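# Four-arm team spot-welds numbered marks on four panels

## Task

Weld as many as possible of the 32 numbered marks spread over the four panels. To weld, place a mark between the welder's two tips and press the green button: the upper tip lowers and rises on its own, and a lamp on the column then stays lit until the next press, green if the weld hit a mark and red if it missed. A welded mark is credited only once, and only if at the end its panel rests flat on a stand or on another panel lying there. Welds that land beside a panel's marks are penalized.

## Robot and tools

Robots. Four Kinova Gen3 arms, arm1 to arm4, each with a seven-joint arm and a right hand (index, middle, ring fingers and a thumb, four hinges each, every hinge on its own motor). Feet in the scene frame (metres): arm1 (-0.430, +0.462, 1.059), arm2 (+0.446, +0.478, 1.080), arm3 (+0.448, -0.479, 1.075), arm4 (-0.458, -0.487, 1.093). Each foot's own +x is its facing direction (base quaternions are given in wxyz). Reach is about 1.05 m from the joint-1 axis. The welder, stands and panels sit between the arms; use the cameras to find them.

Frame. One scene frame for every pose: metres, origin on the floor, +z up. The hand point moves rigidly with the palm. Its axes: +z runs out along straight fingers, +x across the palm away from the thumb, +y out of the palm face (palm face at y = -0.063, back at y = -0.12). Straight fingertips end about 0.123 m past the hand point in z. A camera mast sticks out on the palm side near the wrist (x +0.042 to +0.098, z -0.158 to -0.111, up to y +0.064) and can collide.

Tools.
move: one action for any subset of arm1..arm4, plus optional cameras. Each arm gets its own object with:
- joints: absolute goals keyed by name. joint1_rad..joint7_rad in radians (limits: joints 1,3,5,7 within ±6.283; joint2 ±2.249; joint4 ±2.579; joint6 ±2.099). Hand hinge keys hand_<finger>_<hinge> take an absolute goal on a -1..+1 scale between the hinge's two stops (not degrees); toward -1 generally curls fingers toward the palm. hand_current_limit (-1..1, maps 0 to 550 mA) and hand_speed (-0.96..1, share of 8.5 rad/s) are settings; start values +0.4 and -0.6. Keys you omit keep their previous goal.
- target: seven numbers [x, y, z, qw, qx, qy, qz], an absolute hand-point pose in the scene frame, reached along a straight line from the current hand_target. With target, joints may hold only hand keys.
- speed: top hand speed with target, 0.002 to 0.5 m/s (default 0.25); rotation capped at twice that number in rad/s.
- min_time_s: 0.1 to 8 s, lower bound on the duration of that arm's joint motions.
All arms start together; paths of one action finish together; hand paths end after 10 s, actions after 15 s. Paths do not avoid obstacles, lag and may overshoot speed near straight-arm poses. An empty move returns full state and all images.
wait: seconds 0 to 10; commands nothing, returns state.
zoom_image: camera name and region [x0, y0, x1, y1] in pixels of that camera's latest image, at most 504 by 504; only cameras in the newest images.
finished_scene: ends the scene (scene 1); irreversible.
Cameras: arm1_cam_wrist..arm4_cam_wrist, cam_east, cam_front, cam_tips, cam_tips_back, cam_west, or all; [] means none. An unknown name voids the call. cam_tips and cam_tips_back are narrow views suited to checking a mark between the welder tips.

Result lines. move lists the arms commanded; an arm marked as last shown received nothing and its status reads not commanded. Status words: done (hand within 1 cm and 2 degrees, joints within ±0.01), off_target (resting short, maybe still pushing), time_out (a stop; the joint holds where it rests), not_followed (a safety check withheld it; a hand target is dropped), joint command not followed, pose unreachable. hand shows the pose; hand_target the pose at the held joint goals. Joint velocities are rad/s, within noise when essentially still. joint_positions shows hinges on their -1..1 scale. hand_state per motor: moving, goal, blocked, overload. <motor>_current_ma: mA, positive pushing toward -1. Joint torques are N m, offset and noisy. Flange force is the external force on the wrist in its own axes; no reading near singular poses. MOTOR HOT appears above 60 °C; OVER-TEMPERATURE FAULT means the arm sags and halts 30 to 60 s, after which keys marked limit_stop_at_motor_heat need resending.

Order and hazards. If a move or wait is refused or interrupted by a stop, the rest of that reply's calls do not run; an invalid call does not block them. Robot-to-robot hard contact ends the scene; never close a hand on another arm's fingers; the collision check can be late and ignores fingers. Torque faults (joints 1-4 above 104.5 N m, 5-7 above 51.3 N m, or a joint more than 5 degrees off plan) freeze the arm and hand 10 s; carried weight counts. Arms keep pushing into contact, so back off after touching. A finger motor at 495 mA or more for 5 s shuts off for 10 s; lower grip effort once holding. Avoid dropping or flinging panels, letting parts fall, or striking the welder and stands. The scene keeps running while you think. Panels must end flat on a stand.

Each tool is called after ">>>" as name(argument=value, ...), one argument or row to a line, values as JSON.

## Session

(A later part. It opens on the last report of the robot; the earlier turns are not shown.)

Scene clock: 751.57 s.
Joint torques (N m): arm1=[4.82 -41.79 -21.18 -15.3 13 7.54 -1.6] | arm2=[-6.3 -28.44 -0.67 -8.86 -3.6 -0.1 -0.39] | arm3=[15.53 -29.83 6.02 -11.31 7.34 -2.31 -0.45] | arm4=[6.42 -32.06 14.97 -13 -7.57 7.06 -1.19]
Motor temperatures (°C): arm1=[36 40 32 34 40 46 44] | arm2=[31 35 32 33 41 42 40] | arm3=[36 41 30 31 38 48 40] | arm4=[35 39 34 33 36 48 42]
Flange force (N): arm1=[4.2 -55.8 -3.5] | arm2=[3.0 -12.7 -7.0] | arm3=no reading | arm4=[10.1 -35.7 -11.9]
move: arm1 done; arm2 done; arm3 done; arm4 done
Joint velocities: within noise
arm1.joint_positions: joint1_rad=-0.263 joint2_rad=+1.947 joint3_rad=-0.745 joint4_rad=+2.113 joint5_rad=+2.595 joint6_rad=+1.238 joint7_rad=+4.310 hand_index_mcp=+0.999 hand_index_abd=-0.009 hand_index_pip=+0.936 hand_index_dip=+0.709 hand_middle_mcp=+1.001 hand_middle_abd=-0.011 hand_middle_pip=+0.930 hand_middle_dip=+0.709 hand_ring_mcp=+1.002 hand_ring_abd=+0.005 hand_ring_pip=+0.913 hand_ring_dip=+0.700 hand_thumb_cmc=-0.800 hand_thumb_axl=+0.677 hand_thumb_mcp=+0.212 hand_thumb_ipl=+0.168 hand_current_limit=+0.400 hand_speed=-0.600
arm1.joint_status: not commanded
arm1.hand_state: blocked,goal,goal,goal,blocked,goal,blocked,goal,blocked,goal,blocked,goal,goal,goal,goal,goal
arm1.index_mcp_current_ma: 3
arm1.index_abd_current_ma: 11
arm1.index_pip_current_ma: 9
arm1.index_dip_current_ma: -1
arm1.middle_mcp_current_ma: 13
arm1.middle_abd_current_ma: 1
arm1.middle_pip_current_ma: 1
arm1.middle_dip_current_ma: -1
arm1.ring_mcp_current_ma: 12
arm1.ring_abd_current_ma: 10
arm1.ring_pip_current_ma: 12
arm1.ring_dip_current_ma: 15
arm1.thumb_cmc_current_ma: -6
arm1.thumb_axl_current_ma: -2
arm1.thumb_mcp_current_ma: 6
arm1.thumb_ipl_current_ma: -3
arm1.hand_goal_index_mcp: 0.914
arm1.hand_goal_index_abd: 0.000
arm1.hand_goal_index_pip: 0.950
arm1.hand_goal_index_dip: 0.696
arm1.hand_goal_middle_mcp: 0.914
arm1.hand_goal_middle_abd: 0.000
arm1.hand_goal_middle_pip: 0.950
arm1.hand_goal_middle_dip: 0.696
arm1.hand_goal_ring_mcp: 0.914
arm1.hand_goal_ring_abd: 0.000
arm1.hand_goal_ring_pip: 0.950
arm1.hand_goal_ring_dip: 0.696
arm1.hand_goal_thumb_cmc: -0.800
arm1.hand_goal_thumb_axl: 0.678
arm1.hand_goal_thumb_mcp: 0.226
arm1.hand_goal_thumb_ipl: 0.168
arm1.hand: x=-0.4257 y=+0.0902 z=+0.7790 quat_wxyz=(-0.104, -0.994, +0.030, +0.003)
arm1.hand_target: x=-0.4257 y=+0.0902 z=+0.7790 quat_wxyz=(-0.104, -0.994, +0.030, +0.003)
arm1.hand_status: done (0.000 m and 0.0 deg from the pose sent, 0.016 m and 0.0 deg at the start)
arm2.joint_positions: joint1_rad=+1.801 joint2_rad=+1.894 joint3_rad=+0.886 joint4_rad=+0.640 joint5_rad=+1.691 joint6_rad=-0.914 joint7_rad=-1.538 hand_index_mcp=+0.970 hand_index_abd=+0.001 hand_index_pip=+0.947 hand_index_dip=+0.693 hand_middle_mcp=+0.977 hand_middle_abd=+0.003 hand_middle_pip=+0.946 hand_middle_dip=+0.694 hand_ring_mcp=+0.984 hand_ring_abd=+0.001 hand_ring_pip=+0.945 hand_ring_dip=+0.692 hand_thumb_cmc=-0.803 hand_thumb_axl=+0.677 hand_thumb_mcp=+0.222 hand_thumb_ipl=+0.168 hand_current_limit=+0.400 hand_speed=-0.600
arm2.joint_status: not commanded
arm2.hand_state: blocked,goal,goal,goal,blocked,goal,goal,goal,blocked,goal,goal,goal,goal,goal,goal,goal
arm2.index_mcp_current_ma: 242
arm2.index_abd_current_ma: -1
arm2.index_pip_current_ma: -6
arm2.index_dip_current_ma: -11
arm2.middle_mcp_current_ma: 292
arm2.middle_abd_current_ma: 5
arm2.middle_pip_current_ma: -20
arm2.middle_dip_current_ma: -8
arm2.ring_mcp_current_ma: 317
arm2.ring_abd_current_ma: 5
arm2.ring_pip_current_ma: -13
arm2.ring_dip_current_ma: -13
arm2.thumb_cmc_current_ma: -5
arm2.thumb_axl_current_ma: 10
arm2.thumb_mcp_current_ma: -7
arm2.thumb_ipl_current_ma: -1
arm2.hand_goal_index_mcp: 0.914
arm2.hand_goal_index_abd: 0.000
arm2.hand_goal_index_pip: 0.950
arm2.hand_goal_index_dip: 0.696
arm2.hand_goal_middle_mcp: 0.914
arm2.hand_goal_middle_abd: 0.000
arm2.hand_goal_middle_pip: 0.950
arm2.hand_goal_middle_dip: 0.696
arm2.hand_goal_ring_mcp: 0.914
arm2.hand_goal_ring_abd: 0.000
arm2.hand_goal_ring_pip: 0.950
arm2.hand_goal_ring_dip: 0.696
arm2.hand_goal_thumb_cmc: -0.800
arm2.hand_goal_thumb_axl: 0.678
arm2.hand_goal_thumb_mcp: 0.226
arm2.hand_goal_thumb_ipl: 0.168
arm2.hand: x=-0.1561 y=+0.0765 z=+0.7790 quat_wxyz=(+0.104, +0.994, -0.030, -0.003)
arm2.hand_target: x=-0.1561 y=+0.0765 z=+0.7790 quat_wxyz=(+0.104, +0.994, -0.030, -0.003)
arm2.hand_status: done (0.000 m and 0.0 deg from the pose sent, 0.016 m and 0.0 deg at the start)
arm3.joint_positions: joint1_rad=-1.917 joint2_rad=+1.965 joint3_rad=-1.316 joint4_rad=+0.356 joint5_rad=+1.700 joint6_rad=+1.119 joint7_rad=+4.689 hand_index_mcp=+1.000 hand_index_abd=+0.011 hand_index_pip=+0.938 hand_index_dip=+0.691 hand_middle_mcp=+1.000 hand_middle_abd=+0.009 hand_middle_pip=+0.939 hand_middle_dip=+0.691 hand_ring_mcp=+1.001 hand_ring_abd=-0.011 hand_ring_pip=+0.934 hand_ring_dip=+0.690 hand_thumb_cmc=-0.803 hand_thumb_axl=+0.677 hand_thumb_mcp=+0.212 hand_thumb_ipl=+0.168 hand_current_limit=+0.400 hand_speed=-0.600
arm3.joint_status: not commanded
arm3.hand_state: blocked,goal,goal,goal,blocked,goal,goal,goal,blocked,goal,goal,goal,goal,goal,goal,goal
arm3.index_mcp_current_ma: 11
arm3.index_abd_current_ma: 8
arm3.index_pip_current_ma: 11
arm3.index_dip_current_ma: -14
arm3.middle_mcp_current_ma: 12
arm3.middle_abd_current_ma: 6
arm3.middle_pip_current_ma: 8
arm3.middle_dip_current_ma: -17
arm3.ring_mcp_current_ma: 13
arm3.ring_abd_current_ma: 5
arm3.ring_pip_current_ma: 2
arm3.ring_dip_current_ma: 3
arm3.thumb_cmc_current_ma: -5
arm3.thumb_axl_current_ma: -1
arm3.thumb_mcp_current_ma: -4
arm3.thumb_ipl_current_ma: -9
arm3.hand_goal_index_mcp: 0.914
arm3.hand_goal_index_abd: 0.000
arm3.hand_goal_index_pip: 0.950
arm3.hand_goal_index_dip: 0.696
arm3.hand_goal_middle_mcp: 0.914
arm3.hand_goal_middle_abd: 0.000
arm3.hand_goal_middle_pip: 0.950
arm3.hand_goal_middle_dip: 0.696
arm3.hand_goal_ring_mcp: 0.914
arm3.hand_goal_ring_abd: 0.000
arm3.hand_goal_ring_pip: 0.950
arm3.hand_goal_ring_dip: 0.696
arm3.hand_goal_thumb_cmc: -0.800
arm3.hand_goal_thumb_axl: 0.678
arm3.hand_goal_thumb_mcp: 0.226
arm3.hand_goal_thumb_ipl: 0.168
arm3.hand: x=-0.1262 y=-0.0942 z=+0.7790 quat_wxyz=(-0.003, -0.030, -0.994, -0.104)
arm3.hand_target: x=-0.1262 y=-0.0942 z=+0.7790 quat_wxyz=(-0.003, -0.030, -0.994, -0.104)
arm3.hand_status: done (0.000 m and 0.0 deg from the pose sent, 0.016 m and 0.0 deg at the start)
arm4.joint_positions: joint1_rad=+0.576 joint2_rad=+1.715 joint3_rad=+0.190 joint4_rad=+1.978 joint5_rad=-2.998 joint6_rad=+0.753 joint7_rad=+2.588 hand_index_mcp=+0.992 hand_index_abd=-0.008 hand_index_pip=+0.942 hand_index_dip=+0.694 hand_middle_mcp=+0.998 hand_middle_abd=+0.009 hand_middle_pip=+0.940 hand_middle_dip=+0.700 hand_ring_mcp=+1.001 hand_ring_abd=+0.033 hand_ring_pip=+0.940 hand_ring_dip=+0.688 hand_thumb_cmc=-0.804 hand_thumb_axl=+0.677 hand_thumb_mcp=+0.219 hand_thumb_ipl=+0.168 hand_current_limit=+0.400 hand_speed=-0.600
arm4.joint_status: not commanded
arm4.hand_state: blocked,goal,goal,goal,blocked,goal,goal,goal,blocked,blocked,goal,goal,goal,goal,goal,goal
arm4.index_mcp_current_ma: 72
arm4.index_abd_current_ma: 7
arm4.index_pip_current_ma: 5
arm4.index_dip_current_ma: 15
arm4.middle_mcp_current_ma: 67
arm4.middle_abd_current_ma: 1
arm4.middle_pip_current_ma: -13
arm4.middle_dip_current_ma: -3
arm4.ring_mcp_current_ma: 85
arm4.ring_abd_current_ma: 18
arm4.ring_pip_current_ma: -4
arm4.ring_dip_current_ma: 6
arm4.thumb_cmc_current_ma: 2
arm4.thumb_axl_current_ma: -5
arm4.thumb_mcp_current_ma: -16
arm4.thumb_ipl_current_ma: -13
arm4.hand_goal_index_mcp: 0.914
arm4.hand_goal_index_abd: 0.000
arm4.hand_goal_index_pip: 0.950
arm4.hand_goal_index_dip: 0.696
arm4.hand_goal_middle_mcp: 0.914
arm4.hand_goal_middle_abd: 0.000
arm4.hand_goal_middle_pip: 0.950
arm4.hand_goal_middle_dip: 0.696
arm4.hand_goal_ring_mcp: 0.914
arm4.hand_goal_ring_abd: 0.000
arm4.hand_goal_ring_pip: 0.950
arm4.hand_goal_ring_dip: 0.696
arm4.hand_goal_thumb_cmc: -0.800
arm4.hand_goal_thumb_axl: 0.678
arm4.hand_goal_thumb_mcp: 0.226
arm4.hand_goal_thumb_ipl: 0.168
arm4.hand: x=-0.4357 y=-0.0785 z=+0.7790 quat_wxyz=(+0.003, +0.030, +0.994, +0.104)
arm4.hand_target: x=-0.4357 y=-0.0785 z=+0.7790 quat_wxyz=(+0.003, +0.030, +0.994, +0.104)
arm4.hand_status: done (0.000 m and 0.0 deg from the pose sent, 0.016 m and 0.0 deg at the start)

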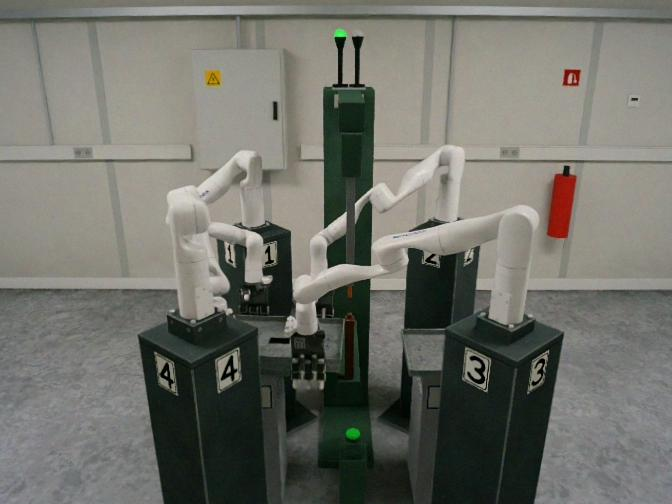

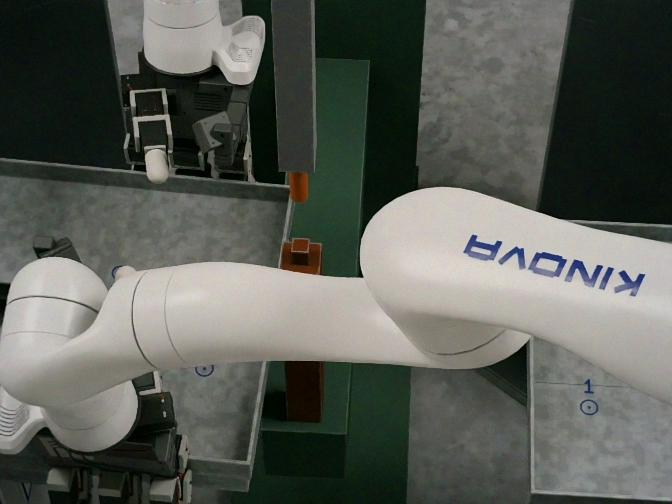

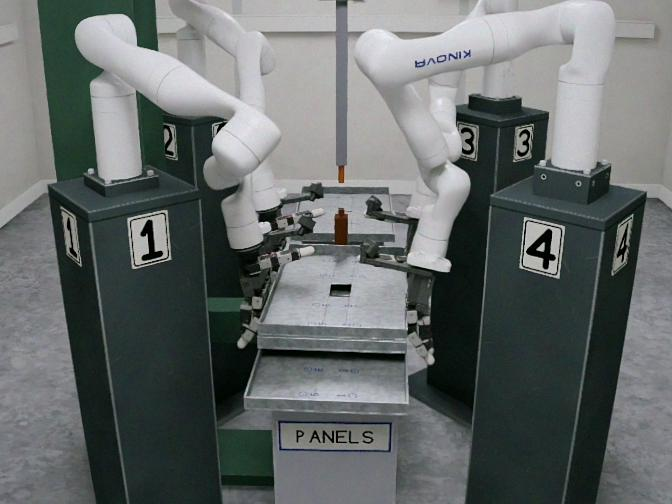

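>>> move(
  arm1={"target": [-0.4257, 0.0902, 0.7772, 0.10445, 0.99406, -0.02951, -0.0031], "speed": 0.02},
  arm2={"target": [-0.1561, 0.0765, 0.7777, 0.10445, 0.99406, -0.02951, -0.0031], "speed": 0.02},
  arm3={"target": [-0.1262, -0.0942, 0.7774, 0.0031, 0.02951, 0.99406, 0.10445], "speed": 0.02},
  arm4={"target": [-0.4357, -0.0785, 0.7777, 0.0031, 0.02951, 0.99406, 0.10445], "speed": 0.02},
)

>>> move(
  arm1={"target": [-0.4257, 0.1132, 0.7772, 0.10445, 0.99406, -0.02951, -0.0031], "speed": 0.03},
  arm2={"target": [-0.1561, 0.0995, 0.7777, 0.10445, 0.99406, -0.02951, -0.0031], "speed": 0.03},
  arm3={"target": [-0.1262, -0.1172, 0.7774, 0.0031, 0.02951, 0.99406, 0.10445], "speed": 0.03},
  arm4={"target": [-0.4357, -0.1015, 0.7777, 0.0031, 0.02951, 0.99406, 0.10445], "speed": 0.03},
  cameras=["cam_front", "cam_tips", "cam_west"],
)

Scene clock: 754.10 s.
Joint torques (N m): arm1=[4.36 -40.33 -20.5 -17.89 13.1 7.24 -1.59] | arm2=[-6.97 -27.23 -1.33 -9.09 -3.8 0.07 -0.45] | arm3=[16.39 -26.15 6.77 -11.16 7 -0.75 -0.38] | arm4=[6.18 -31.98 14.44 -13.4 -7.38 7.19 -1.19]
Motor temperatures (°C): arm1=[36 41 32 34 40 46 44] | arm2=[31 35 32 33 41 42 40] | arm3=[36 41 30 31 38 48 40] | arm4=[35 39 34 33 36 48 42]
Flange force (N): arm1=[2.0 -56.5 -14.4] | arm2=[2.7 -13.3 -9.9] | arm3=no reading | arm4=[9.4 -35.6 -13.1]
move: arm1 done; arm2 done; arm3 done; arm4 done
Joint velocities: within noise
arm1.joint_positions: joint1_rad=-0.263 joint2_rad=+1.950 joint3_rad=-0.742 joint4_rad=+2.108 joint5_rad=+2.597 joint6_rad=+1.236 joint7_rad=+4.310 hand_index_mcp=+0.998 hand_index_abd=-0.008 hand_index_pip=+0.936 hand_index_dip=+0.709 hand_middle_mcp=+1.001 hand_middle_abd=-0.013 hand_middle_pip=+0.930 hand_middle_dip=+0.709 hand_ring_mcp=+1.002 hand_ring_abd=+0.002 hand_ring_pip=+0.913 hand_ring_dip=+0.700 hand_thumb_cmc=-0.800 hand_thumb_axl=+0.677 hand_thumb_mcp=+0.212 hand_thumb_ipl=+0.168 hand_current_limit=+0.400 hand_speed=-0.600
arm1.joint_status: not commanded
arm1.hand_state: blocked,goal,goal,goal,blocked,goal,goal,goal,blocked,goal,blocked,goal,goal,goal,goal,goal
arm1.index_mcp_current_ma: 6
arm1.index_abd_current_ma: 7
arm1.index_pip_current_ma: 9
arm1.index_dip_current_ma: 5
arm1.middle_mcp_current_ma: 9
arm1.middle_abd_current_ma: 1
arm1.middle_pip_current_ma: 0
arm1.middle_dip_current_ma: 3
arm1.ring_mcp_current_ma: 15
arm1.ring_abd_current_ma: 5
arm1.ring_pip_current_ma: 8
arm1.ring_dip_current_ma: 5
arm1.thumb_cmc_current_ma: -5
arm1.thumb_axl_current_ma: -4
arm1.thumb_mcp_current_ma: -9
arm1.thumb_ipl_current_ma: -7
arm1.hand_goal_index_mcp: 0.914
arm1.hand_goal_index_abd: 0.000
arm1.hand_goal_index_pip: 0.950
arm1.hand_goal_index_dip: 0.696
arm1.hand_goal_middle_mcp: 0.914
arm1.hand_goal_middle_abd: 0.000
arm1.hand_goal_middle_pip: 0.950
arm1.hand_goal_middle_dip: 0.696
arm1.hand_goal_ring_mcp: 0.914
arm1.hand_goal_ring_abd: 0.000
arm1.hand_goal_ring_pip: 0.950
arm1.hand_goal_ring_dip: 0.696
arm1.hand_goal_thumb_cmc: -0.800
arm1.hand_goal_thumb_axl: 0.678
arm1.hand_goal_thumb_mcp: 0.226
arm1.hand_goal_thumb_ipl: 0.168
arm1.hand: x=-0.4257 y=+0.0902 z=+0.7772 quat_wxyz=(-0.104, -0.994, +0.030, +0.003)
arm1.hand_target: x=-0.4257 y=+0.0902 z=+0.7772 quat_wxyz=(-0.104, -0.994, +0.030, +0.003)
arm1.hand_status: done (0.000 m and 0.0 deg from the pose sent, 0.002 m and 0.0 deg at the start)
arm2.joint_positions: joint1_rad=+1.803 joint2_rad=+1.897 joint3_rad=+0.887 joint4_rad=+0.635 joint5_rad=+1.691 joint6_rad=-0.914 joint7_rad=-1.540 hand_index_mcp=+0.970 hand_index_abd=-0.005 hand_index_pip=+0.945 hand_index_dip=+0.693 hand_middle_mcp=+0.977 hand_middle_abd=+0.000 hand_middle_pip=+0.945 hand_middle_dip=+0.694 hand_ring_mcp=+0.985 hand_ring_abd=-0.005 hand_ring_pip=+0.945 hand_ring_dip=+0.692 hand_thumb_cmc=-0.803 hand_thumb_axl=+0.677 hand_thumb_mcp=+0.222 hand_thumb_ipl=+0.168 hand_current_limit=+0.400 hand_speed=-0.600
arm2.joint_status: not commanded
arm2.hand_state: blocked,goal,goal,goal,blocked,goal,goal,goal,blocked,goal,goal,goal,goal,goal,goal,goal
arm2.index_mcp_current_ma: 248
arm2.index_abd_current_ma: -16
arm2.index_pip_current_ma: -11
arm2.index_dip_current_ma: -18
arm2.middle_mcp_current_ma: 296
arm2.middle_abd_current_ma: -8
arm2.middle_pip_current_ma: -26
arm2.middle_dip_current_ma: -9
arm2.ring_mcp_current_ma: 322
arm2.ring_abd_current_ma: -9
arm2.ring_pip_current_ma: -13
arm2.ring_dip_current_ma: -17
arm2.thumb_cmc_current_ma: -7
arm2.thumb_axl_current_ma: 14
arm2.thumb_mcp_current_ma: -12
arm2.thumb_ipl_current_ma: -4
arm2.hand_goal_index_mcp: 0.914
arm2.hand_goal_index_abd: 0.000
arm2.hand_goal_index_pip: 0.950
arm2.hand_goal_index_dip: 0.696
arm2.hand_goal_middle_mcp: 0.914
arm2.hand_goal_middle_abd: 0.000
arm2.hand_goal_middle_pip: 0.950
arm2.hand_goal_middle_dip: 0.696
arm2.hand_goal_ring_mcp: 0.914
arm2.hand_goal_ring_abd: 0.000
arm2.hand_goal_ring_pip: 0.950
arm2.hand_goal_ring_dip: 0.696
arm2.hand_goal_thumb_cmc: -0.800
arm2.hand_goal_thumb_axl: 0.678
arm2.hand_goal_thumb_mcp: 0.226
arm2.hand_goal_thumb_ipl: 0.168
arm2.hand: x=-0.1561 y=+0.0765 z=+0.7777 quat_wxyz=(+0.104, +0.994, -0.030, -0.003)
arm2.hand_target: x=-0.1561 y=+0.0765 z=+0.7777 quat_wxyz=(+0.104, +0.994, -0.030, -0.003)
arm2.hand_status: done (0.000 m and 0.0 deg from the pose sent, 0.001 m and 0.0 deg at the start)
arm3.joint_positions: joint1_rad=-1.922 joint2_rad=+1.968 joint3_rad=-1.317 joint4_rad=+0.346 joint5_rad=+1.698 joint6_rad=+1.116 joint7_rad=+4.694 hand_index_mcp=+1.000 hand_index_abd=+0.011 hand_index_pip=+0.938 hand_index_dip=+0.691 hand_middle_mcp=+1.000 hand_middle_abd=+0.009 hand_middle_pip=+0.935 hand_middle_dip=+0.691 hand_ring_mcp=+1.001 hand_ring_abd=-0.011 hand_ring_pip=+0.923 hand_ring_dip=+0.690 hand_thumb_cmc=-0.803 hand_thumb_axl=+0.677 hand_thumb_mcp=+0.212 hand_thumb_ipl=+0.168 hand_current_limit=+0.400 hand_speed=-0.600
arm3.joint_status: not commanded
arm3.hand_state: blocked,goal,goal,goal,blocked,goal,goal,goal,blocked,goal,blocked,goal,goal,goal,goal,goal
arm3.index_mcp_current_ma: 13
arm3.index_abd_current_ma: 4
arm3.index_pip_current_ma: 9
arm3.index_dip_current_ma: -11
arm3.middle_mcp_current_ma: 16
arm3.middle_abd_current_ma: 4
arm3.middle_pip_current_ma: 11
arm3.middle_dip_current_ma: -2
arm3.ring_mcp_current_ma: 13
arm3.ring_abd_current_ma: 4
arm3.ring_pip_current_ma: -1
arm3.ring_dip_current_ma: -1
arm3.thumb_cmc_current_ma: -1
arm3.thumb_axl_current_ma: 1
arm3.thumb_mcp_current_ma: -3
arm3.thumb_ipl_current_ma: -11
arm3.hand_goal_index_mcp: 0.914
arm3.hand_goal_index_abd: 0.000
arm3.hand_goal_index_pip: 0.950
arm3.hand_goal_index_dip: 0.696
arm3.hand_goal_middle_mcp: 0.914
arm3.hand_goal_middle_abd: 0.000
arm3.hand_goal_middle_pip: 0.950
arm3.hand_goal_middle_dip: 0.696
arm3.hand_goal_ring_mcp: 0.914
arm3.hand_goal_ring_abd: 0.000
arm3.hand_goal_ring_pip: 0.950
arm3.hand_goal_ring_dip: 0.696
arm3.hand_goal_thumb_cmc: -0.800
arm3.hand_goal_thumb_axl: 0.678
arm3.hand_goal_thumb_mcp: 0.226
arm3.hand_goal_thumb_ipl: 0.168
arm3.hand: x=-0.1262 y=-0.0942 z=+0.7774 quat_wxyz=(-0.003, -0.030, -0.994, -0.104)
arm3.hand_target: x=-0.1262 y=-0.0942 z=+0.7774 quat_wxyz=(-0.003, -0.030, -0.994, -0.104)
arm3.hand_status: done (0.000 m and 0.0 deg from the pose sent, 0.002 m and 0.0 deg at the start)
arm4.joint_positions: joint1_rad=+0.576 joint2_rad=+1.717 joint3_rad=+0.190 joint4_rad=+1.975 joint5_rad=-2.999 joint6_rad=+0.752 joint7_rad=+2.587 hand_index_mcp=+0.992 hand_index_abd=-0.009 hand_index_pip=+0.942 hand_index_dip=+0.694 hand_middle_mcp=+0.998 hand_middle_abd=+0.008 hand_middle_pip=+0.940 hand_middle_dip=+0.700 hand_ring_mcp=+1.001 hand_ring_abd=+0.035 hand_ring_pip=+0.940 hand_ring_dip=+0.688 hand_thumb_cmc=-0.804 hand_thumb_axl=+0.677 hand_thumb_mcp=+0.219 hand_thumb_ipl=+0.168 hand_current_limit=+0.400 hand_speed=-0.600
arm4.joint_status: not commanded
arm4.hand_state: blocked,goal,goal,goal,blocked,goal,goal,goal,blocked,blocked,goal,goal,goal,goal,goal,goal
arm4.index_mcp_current_ma: 74
arm4.index_abd_current_ma: 2
arm4.index_pip_current_ma: 2
arm4.index_dip_current_ma: -21
arm4.middle_mcp_current_ma: 94
arm4.middle_abd_current_ma: -1
arm4.middle_pip_current_ma: -12
arm4.middle_dip_current_ma: -9
arm4.ring_mcp_current_ma: 80
arm4.ring_abd_current_ma: 34
arm4.ring_pip_current_ma: -8
arm4.ring_dip_current_ma: 1
arm4.thumb_cmc_current_ma: 23
arm4.thumb_axl_current_ma: 8
arm4.thumb_mcp_current_ma: -6
arm4.thumb_ipl_current_ma: -18
arm4.hand_goal_index_mcp: 0.914
arm4.hand_goal_index_abd: 0.000
arm4.hand_goal_index_pip: 0.950
arm4.hand_goal_index_dip: 0.696
arm4.hand_goal_middle_mcp: 0.914
arm4.hand_goal_middle_abd: 0.000
arm4.hand_goal_middle_pip: 0.950
arm4.hand_goal_middle_dip: 0.696
arm4.hand_goal_ring_mcp: 0.914
arm4.hand_goal_ring_abd: 0.000
arm4.hand_goal_ring_pip: 0.950
arm4.hand_goal_ring_dip: 0.696
arm4.hand_goal_thumb_cmc: -0.800
arm4.hand_goal_thumb_axl: 0.678
arm4.hand_goal_thumb_mcp: 0.226
arm4.hand_goal_thumb_ipl: 0.168
arm4.hand: x=-0.4357 y=-0.0785 z=+0.7777 quat_wxyz=(+0.003, +0.030, +0.994, +0.104)
arm4.hand_target: x=-0.4357 y=-0.0785 z=+0.7777 quat_wxyz=(+0.003, +0.030, +0.994, +0.104)
arm4.hand_status: done (0.000 m and 0.0 deg from the pose sent, 0.001 m and 0.0 deg at the start)
pictures: none

Scene clock: 755.37 s.
Joint torques (N m): arm1=[-0.67 -13.88 -5.71 4.31 0.61 0.26 -0.03] | arm2=[0.09 -23.74 2.72 -2.89 -0.52 -0.28 -0.32] | arm3=[0.61 -23.69 -0.94 0.22 0.76 0.09 0.24] | arm4=[0.23 -15.35 1.69 3.47 -0.51 0.44 0.11]
Motor temperatures (°C): arm1=[36 41 32 34 40 46 44] | arm2=[31 35 32 33 41 41 40] | arm3=[36 41 30 31 38 48 40] | arm4=[35 39 34 33 36 48 42]
Flange force (N): arm1=[-2.4 -8.5 0.1] | arm2=[1.4 -0.7 -2.2] | arm3=no reading | arm4=[-1.3 -2.6 -1.0]
move: arm1 done; arm2 done; arm3 done; arm4 done
Joint velocities: within noise
arm1.joint_positions: joint1_rad=-0.248 joint2_rad=+1.985 joint3_rad=-0.713 joint4_rad=+2.154 joint5_rad=+2.649 joint6_rad=+1.289 joint7_rad=+4.276 hand_index_mcp=+0.912 hand_index_abd=-0.008 hand_index_pip=+0.936 hand_index_dip=+0.709 hand_middle_mcp=+0.913 hand_middle_abd=-0.008 hand_middle_pip=+0.930 hand_middle_dip=+0.708 hand_ring_mcp=+0.914 hand_ring_abd=+0.006 hand_ring_pip=+0.920 hand_ring_dip=+0.699 hand_thumb_cmc=-0.800 hand_thumb_axl=+0.677 hand_thumb_mcp=+0.212 hand_thumb_ipl=+0.168 hand_current_limit=+0.400 hand_speed=-0.600
arm1.joint_status: not commanded
arm1.hand_state: goal,goal,goal,goal,goal,goal,goal,goal,goal,goal,blocked,goal,goal,goal,goal,goal
arm1.index_mcp_current_ma: -13
arm1.index_abd_current_ma: 8
arm1.index_pip_current_ma: 7
arm1.index_dip_current_ma: 5
arm1.middle_mcp_current_ma: 7
arm1.middle_abd_current_ma: -5
arm1.middle_pip_current_ma: 0
arm1.middle_dip_current_ma: 1
arm1.ring_mcp_current_ma: 3
arm1.ring_abd_current_ma: 15
arm1.ring_pip_current_ma: -1
arm1.ring_dip_current_ma: 15
arm1.thumb_cmc_current_ma: -8
arm1.thumb_axl_current_ma: -3
arm1.thumb_mcp_current_ma: -7
arm1.thumb_ipl_current_ma: 3
arm1.hand_goal_index_mcp: 0.914
arm1.hand_goal_index_abd: 0.000
arm1.hand_goal_index_pip: 0.950
arm1.hand_goal_index_dip: 0.696
arm1.hand_goal_middle_mcp: 0.914
arm1.hand_goal_middle_abd: 0.000
arm1.hand_goal_middle_pip: 0.950
arm1.hand_goal_middle_dip: 0.696
arm1.hand_goal_ring_mcp: 0.914
arm1.hand_goal_ring_abd: 0.000
arm1.hand_goal_ring_pip: 0.950
arm1.hand_goal_ring_dip: 0.696
arm1.hand_goal_thumb_cmc: -0.800
arm1.hand_goal_thumb_axl: 0.678
arm1.hand_goal_thumb_mcp: 0.226
arm1.hand_goal_thumb_ipl: 0.168
arm1.hand: x=-0.4257 y=+0.1132 z=+0.7772 quat_wxyz=(-0.104, -0.994, +0.030, +0.003)
arm1.hand_target: x=-0.4257 y=+0.1132 z=+0.7772 quat_wxyz=(-0.104, -0.994, +0.030, +0.003)
arm1.hand_status: done (0.000 m and 0.0 deg from the pose sent, 0.023 m and 0.0 deg at the start)
arm2.joint_positions: joint1_rad=+1.814 joint2_rad=+1.881 joint3_rad=+0.864 joint4_rad=+0.705 joint5_rad=+1.670 joint6_rad=-0.905 joint7_rad=-1.454 hand_index_mcp=+0.914 hand_index_abd=+0.002 hand_index_pip=+0.946 hand_index_dip=+0.693 hand_middle_mcp=+0.914 hand_middle_abd=+0.004 hand_middle_pip=+0.945 hand_middle_dip=+0.692 hand_ring_mcp=+0.914 hand_ring_abd=+0.005 hand_ring_pip=+0.945 hand_ring_dip=+0.692 hand_thumb_cmc=-0.803 hand_thumb_axl=+0.677 hand_thumb_mcp=+0.222 hand_thumb_ipl=+0.168 hand_current_limit=+0.400 hand_speed=-0.600
arm2.joint_status: not commanded
arm2.hand_state: goal,goal,goal,goal,goal,goal,goal,goal,goal,goal,goal,goal,goal,goal,goal,goal
arm2.index_mcp_current_ma: -6
arm2.index_abd_current_ma: 0
arm2.index_pip_current_ma: -8
arm2.index_dip_current_ma: -15
arm2.middle_mcp_current_ma: 8
arm2.middle_abd_current_ma: 7
arm2.middle_pip_current_ma: -20
arm2.middle_dip_current_ma: -17
arm2.ring_mcp_current_ma: 6
arm2.ring_abd_current_ma: 11
arm2.ring_pip_current_ma: -9
arm2.ring_dip_current_ma: -15
arm2.thumb_cmc_current_ma: -3
arm2.thumb_axl_current_ma: 9
arm2.thumb_mcp_current_ma: -13
arm2.thumb_ipl_current_ma: -4
arm2.hand_goal_index_mcp: 0.914
arm2.hand_goal_index_abd: 0.000
arm2.hand_goal_index_pip: 0.950
arm2.hand_goal_index_dip: 0.696
arm2.hand_goal_middle_mcp: 0.914
arm2.hand_goal_middle_abd: 0.000
arm2.hand_goal_middle_pip: 0.950
arm2.hand_goal_middle_dip: 0.696
arm2.hand_goal_ring_mcp: 0.914
arm2.hand_goal_ring_abd: 0.000
arm2.hand_goal_ring_pip: 0.950
arm2.hand_goal_ring_dip: 0.696
arm2.hand_goal_thumb_cmc: -0.800
arm2.hand_goal_thumb_axl: 0.678
arm2.hand_goal_thumb_mcp: 0.226
arm2.hand_goal_thumb_ipl: 0.168
arm2.hand: x=-0.1561 y=+0.0995 z=+0.7777 quat_wxyz=(+0.104, +0.994, -0.030, -0.003)
arm2.hand_target: x=-0.1561 y=+0.0995 z=+0.7777 quat_wxyz=(+0.104, +0.994, -0.030, -0.003)
arm2.hand_status: done (0.000 m and 0.0 deg from the pose sent, 0.023 m and 0.0 deg at the start)
arm3.joint_positions: joint1_rad=-1.911 joint2_rad=+1.961 joint3_rad=-1.297 joint4_rad=+0.445 joint5_rad=+1.723 joint6_rad=+1.127 joint7_rad=+4.598 hand_index_mcp=+0.914 hand_index_abd=+0.003 hand_index_pip=+0.939 hand_index_dip=+0.691 hand_middle_mcp=+0.914 hand_middle_abd=-0.001 hand_middle_pip=+0.935 hand_middle_dip=+0.691 hand_ring_mcp=+0.914 hand_ring_abd=-0.012 hand_ring_pip=+0.923 hand_ring_dip=+0.690 hand_thumb_cmc=-0.803 hand_thumb_axl=+0.677 hand_thumb_mcp=+0.212 hand_thumb_ipl=+0.168 hand_current_limit=+0.400 hand_speed=-0.600
arm3.joint_status: not commanded
arm3.hand_state: goal,goal,goal,goal,goal,goal,goal,goal,goal,goal,blocked,goal,goal,goal,goal,goal
arm3.index_mcp_current_ma: 1
arm3.index_abd_current_ma: 12
arm3.index_pip_current_ma: 7
arm3.index_dip_current_ma: -7
arm3.middle_mcp_current_ma: 5
arm3.middle_abd_current_ma: -3
arm3.middle_pip_current_ma: 6
arm3.middle_dip_current_ma: -12
arm3.ring_mcp_current_ma: -3
arm3.ring_abd_current_ma: 5
arm3.ring_pip_current_ma: 2
arm3.ring_dip_current_ma: 1
arm3.thumb_cmc_current_ma: 0
arm3.thumb_axl_current_ma: -4
arm3.thumb_mcp_current_ma: -2
arm3.thumb_ipl_current_ma: -9
arm3.hand_goal_index_mcp: 0.914
arm3.hand_goal_index_abd: 0.000
arm3.hand_goal_index_pip: 0.950
arm3.hand_goal_index_dip: 0.696
arm3.hand_goal_middle_mcp: 0.914
arm3.hand_goal_middle_abd: 0.000
arm3.hand_goal_middle_pip: 0.950
arm3.hand_goal_middle_dip: 0.696
arm3.hand_goal_ring_mcp: 0.914
arm3.hand_goal_ring_abd: 0.000
arm3.hand_goal_ring_pip: 0.950
arm3.hand_goal_ring_dip: 0.696
arm3.hand_goal_thumb_cmc: -0.800
arm3.hand_goal_thumb_axl: 0.678
arm3.hand_goal_thumb_mcp: 0.226
arm3.hand_goal_thumb_ipl: 0.168
arm3.hand: x=-0.1262 y=-0.1172 z=+0.7774 quat_wxyz=(-0.003, -0.030, -0.994, -0.104)
arm3.hand_target: x=-0.1262 y=-0.1172 z=+0.7774 quat_wxyz=(-0.003, -0.030, -0.994, -0.104)
arm3.hand_status: done (0.000 m and 0.0 deg from the pose sent, 0.023 m and 0.0 deg at the start)
arm4.joint_positions: joint1_rad=+0.559 joint2_rad=+1.750 joint3_rad=+0.181 joint4_rad=+2.022 joint5_rad=-3.027 joint6_rad=+0.829 joint7_rad=+2.595 hand_index_mcp=+0.914 hand_index_abd=-0.003 hand_index_pip=+0.942 hand_index_dip=+0.694 hand_middle_mcp=+0.914 hand_middle_abd=+0.009 hand_middle_pip=+0.940 hand_middle_dip=+0.700 hand_ring_mcp=+0.914 hand_ring_abd=+0.012 hand_ring_pip=+0.941 hand_ring_dip=+0.688 hand_thumb_cmc=-0.804 hand_thumb_axl=+0.677 hand_thumb_mcp=+0.219 hand_thumb_ipl=+0.168 hand_current_limit=+0.400 hand_speed=-0.600
arm4.joint_status: not commanded
arm4.hand_state: goal,goal,goal,goal,goal,goal,goal,goal,goal,goal,goal,goal,goal,goal,goal,goal
arm4.index_mcp_current_ma: -2
arm4.index_abd_current_ma: 13
arm4.index_pip_current_ma: -15
arm4.index_dip_current_ma: 8
arm4.middle_mcp_current_ma: -16
arm4.middle_abd_current_ma: -5
arm4.middle_pip_current_ma: -23
arm4.middle_dip_current_ma: -18
arm4.ring_mcp_current_ma: 4
arm4.ring_abd_current_ma: 11
arm4.ring_pip_current_ma: -12
arm4.ring_dip_current_ma: 3
arm4.thumb_cmc_current_ma: -3
arm4.thumb_axl_current_ma: -11
arm4.thumb_mcp_current_ma: -8
arm4.thumb_ipl_current_ma: 1
arm4.hand_goal_index_mcp: 0.914
arm4.hand_goal_index_abd: 0.000
arm4.hand_goal_index_pip: 0.950
arm4.hand_goal_index_dip: 0.696
arm4.hand_goal_middle_mcp: 0.914
arm4.hand_goal_middle_abd: 0.000
arm4.hand_goal_middle_pip: 0.950
arm4.hand_goal_middle_dip: 0.696
arm4.hand_goal_ring_mcp: 0.914
arm4.hand_goal_ring_abd: 0.000
arm4.hand_goal_ring_pip: 0.950
arm4.hand_goal_ring_dip: 0.696
arm4.hand_goal_thumb_cmc: -0.800
arm4.hand_goal_thumb_axl: 0.678
arm4.hand_goal_thumb_mcp: 0.226
arm4.hand_goal_thumb_ipl: 0.168
arm4.hand: x=-0.4357 y=-0.1015 z=+0.7777 quat_wxyz=(+0.003, +0.030, +0.994, +0.104)
arm4.hand_target: x=-0.4357 y=-0.1015 z=+0.7777 quat_wxyz=(+0.003, +0.030, +0.994, +0.104)
arm4.hand_status: done (0.000 m and 0.0 deg from the pose sent, 0.023 m and 0.0 deg at the start)

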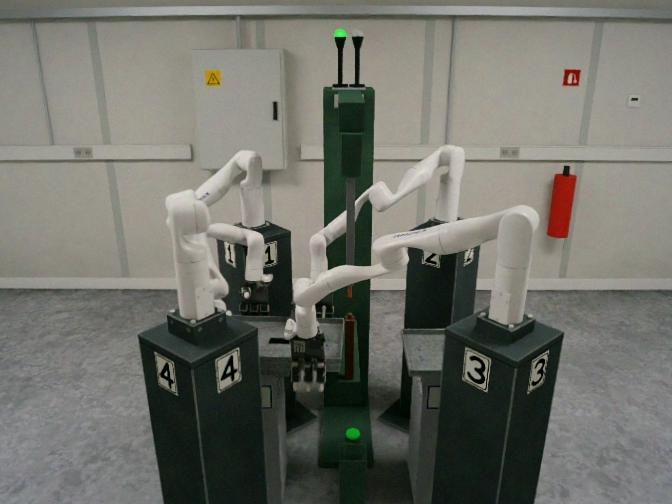

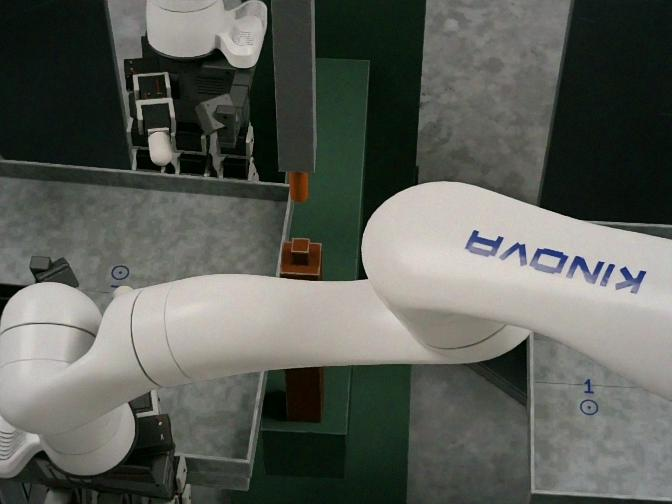

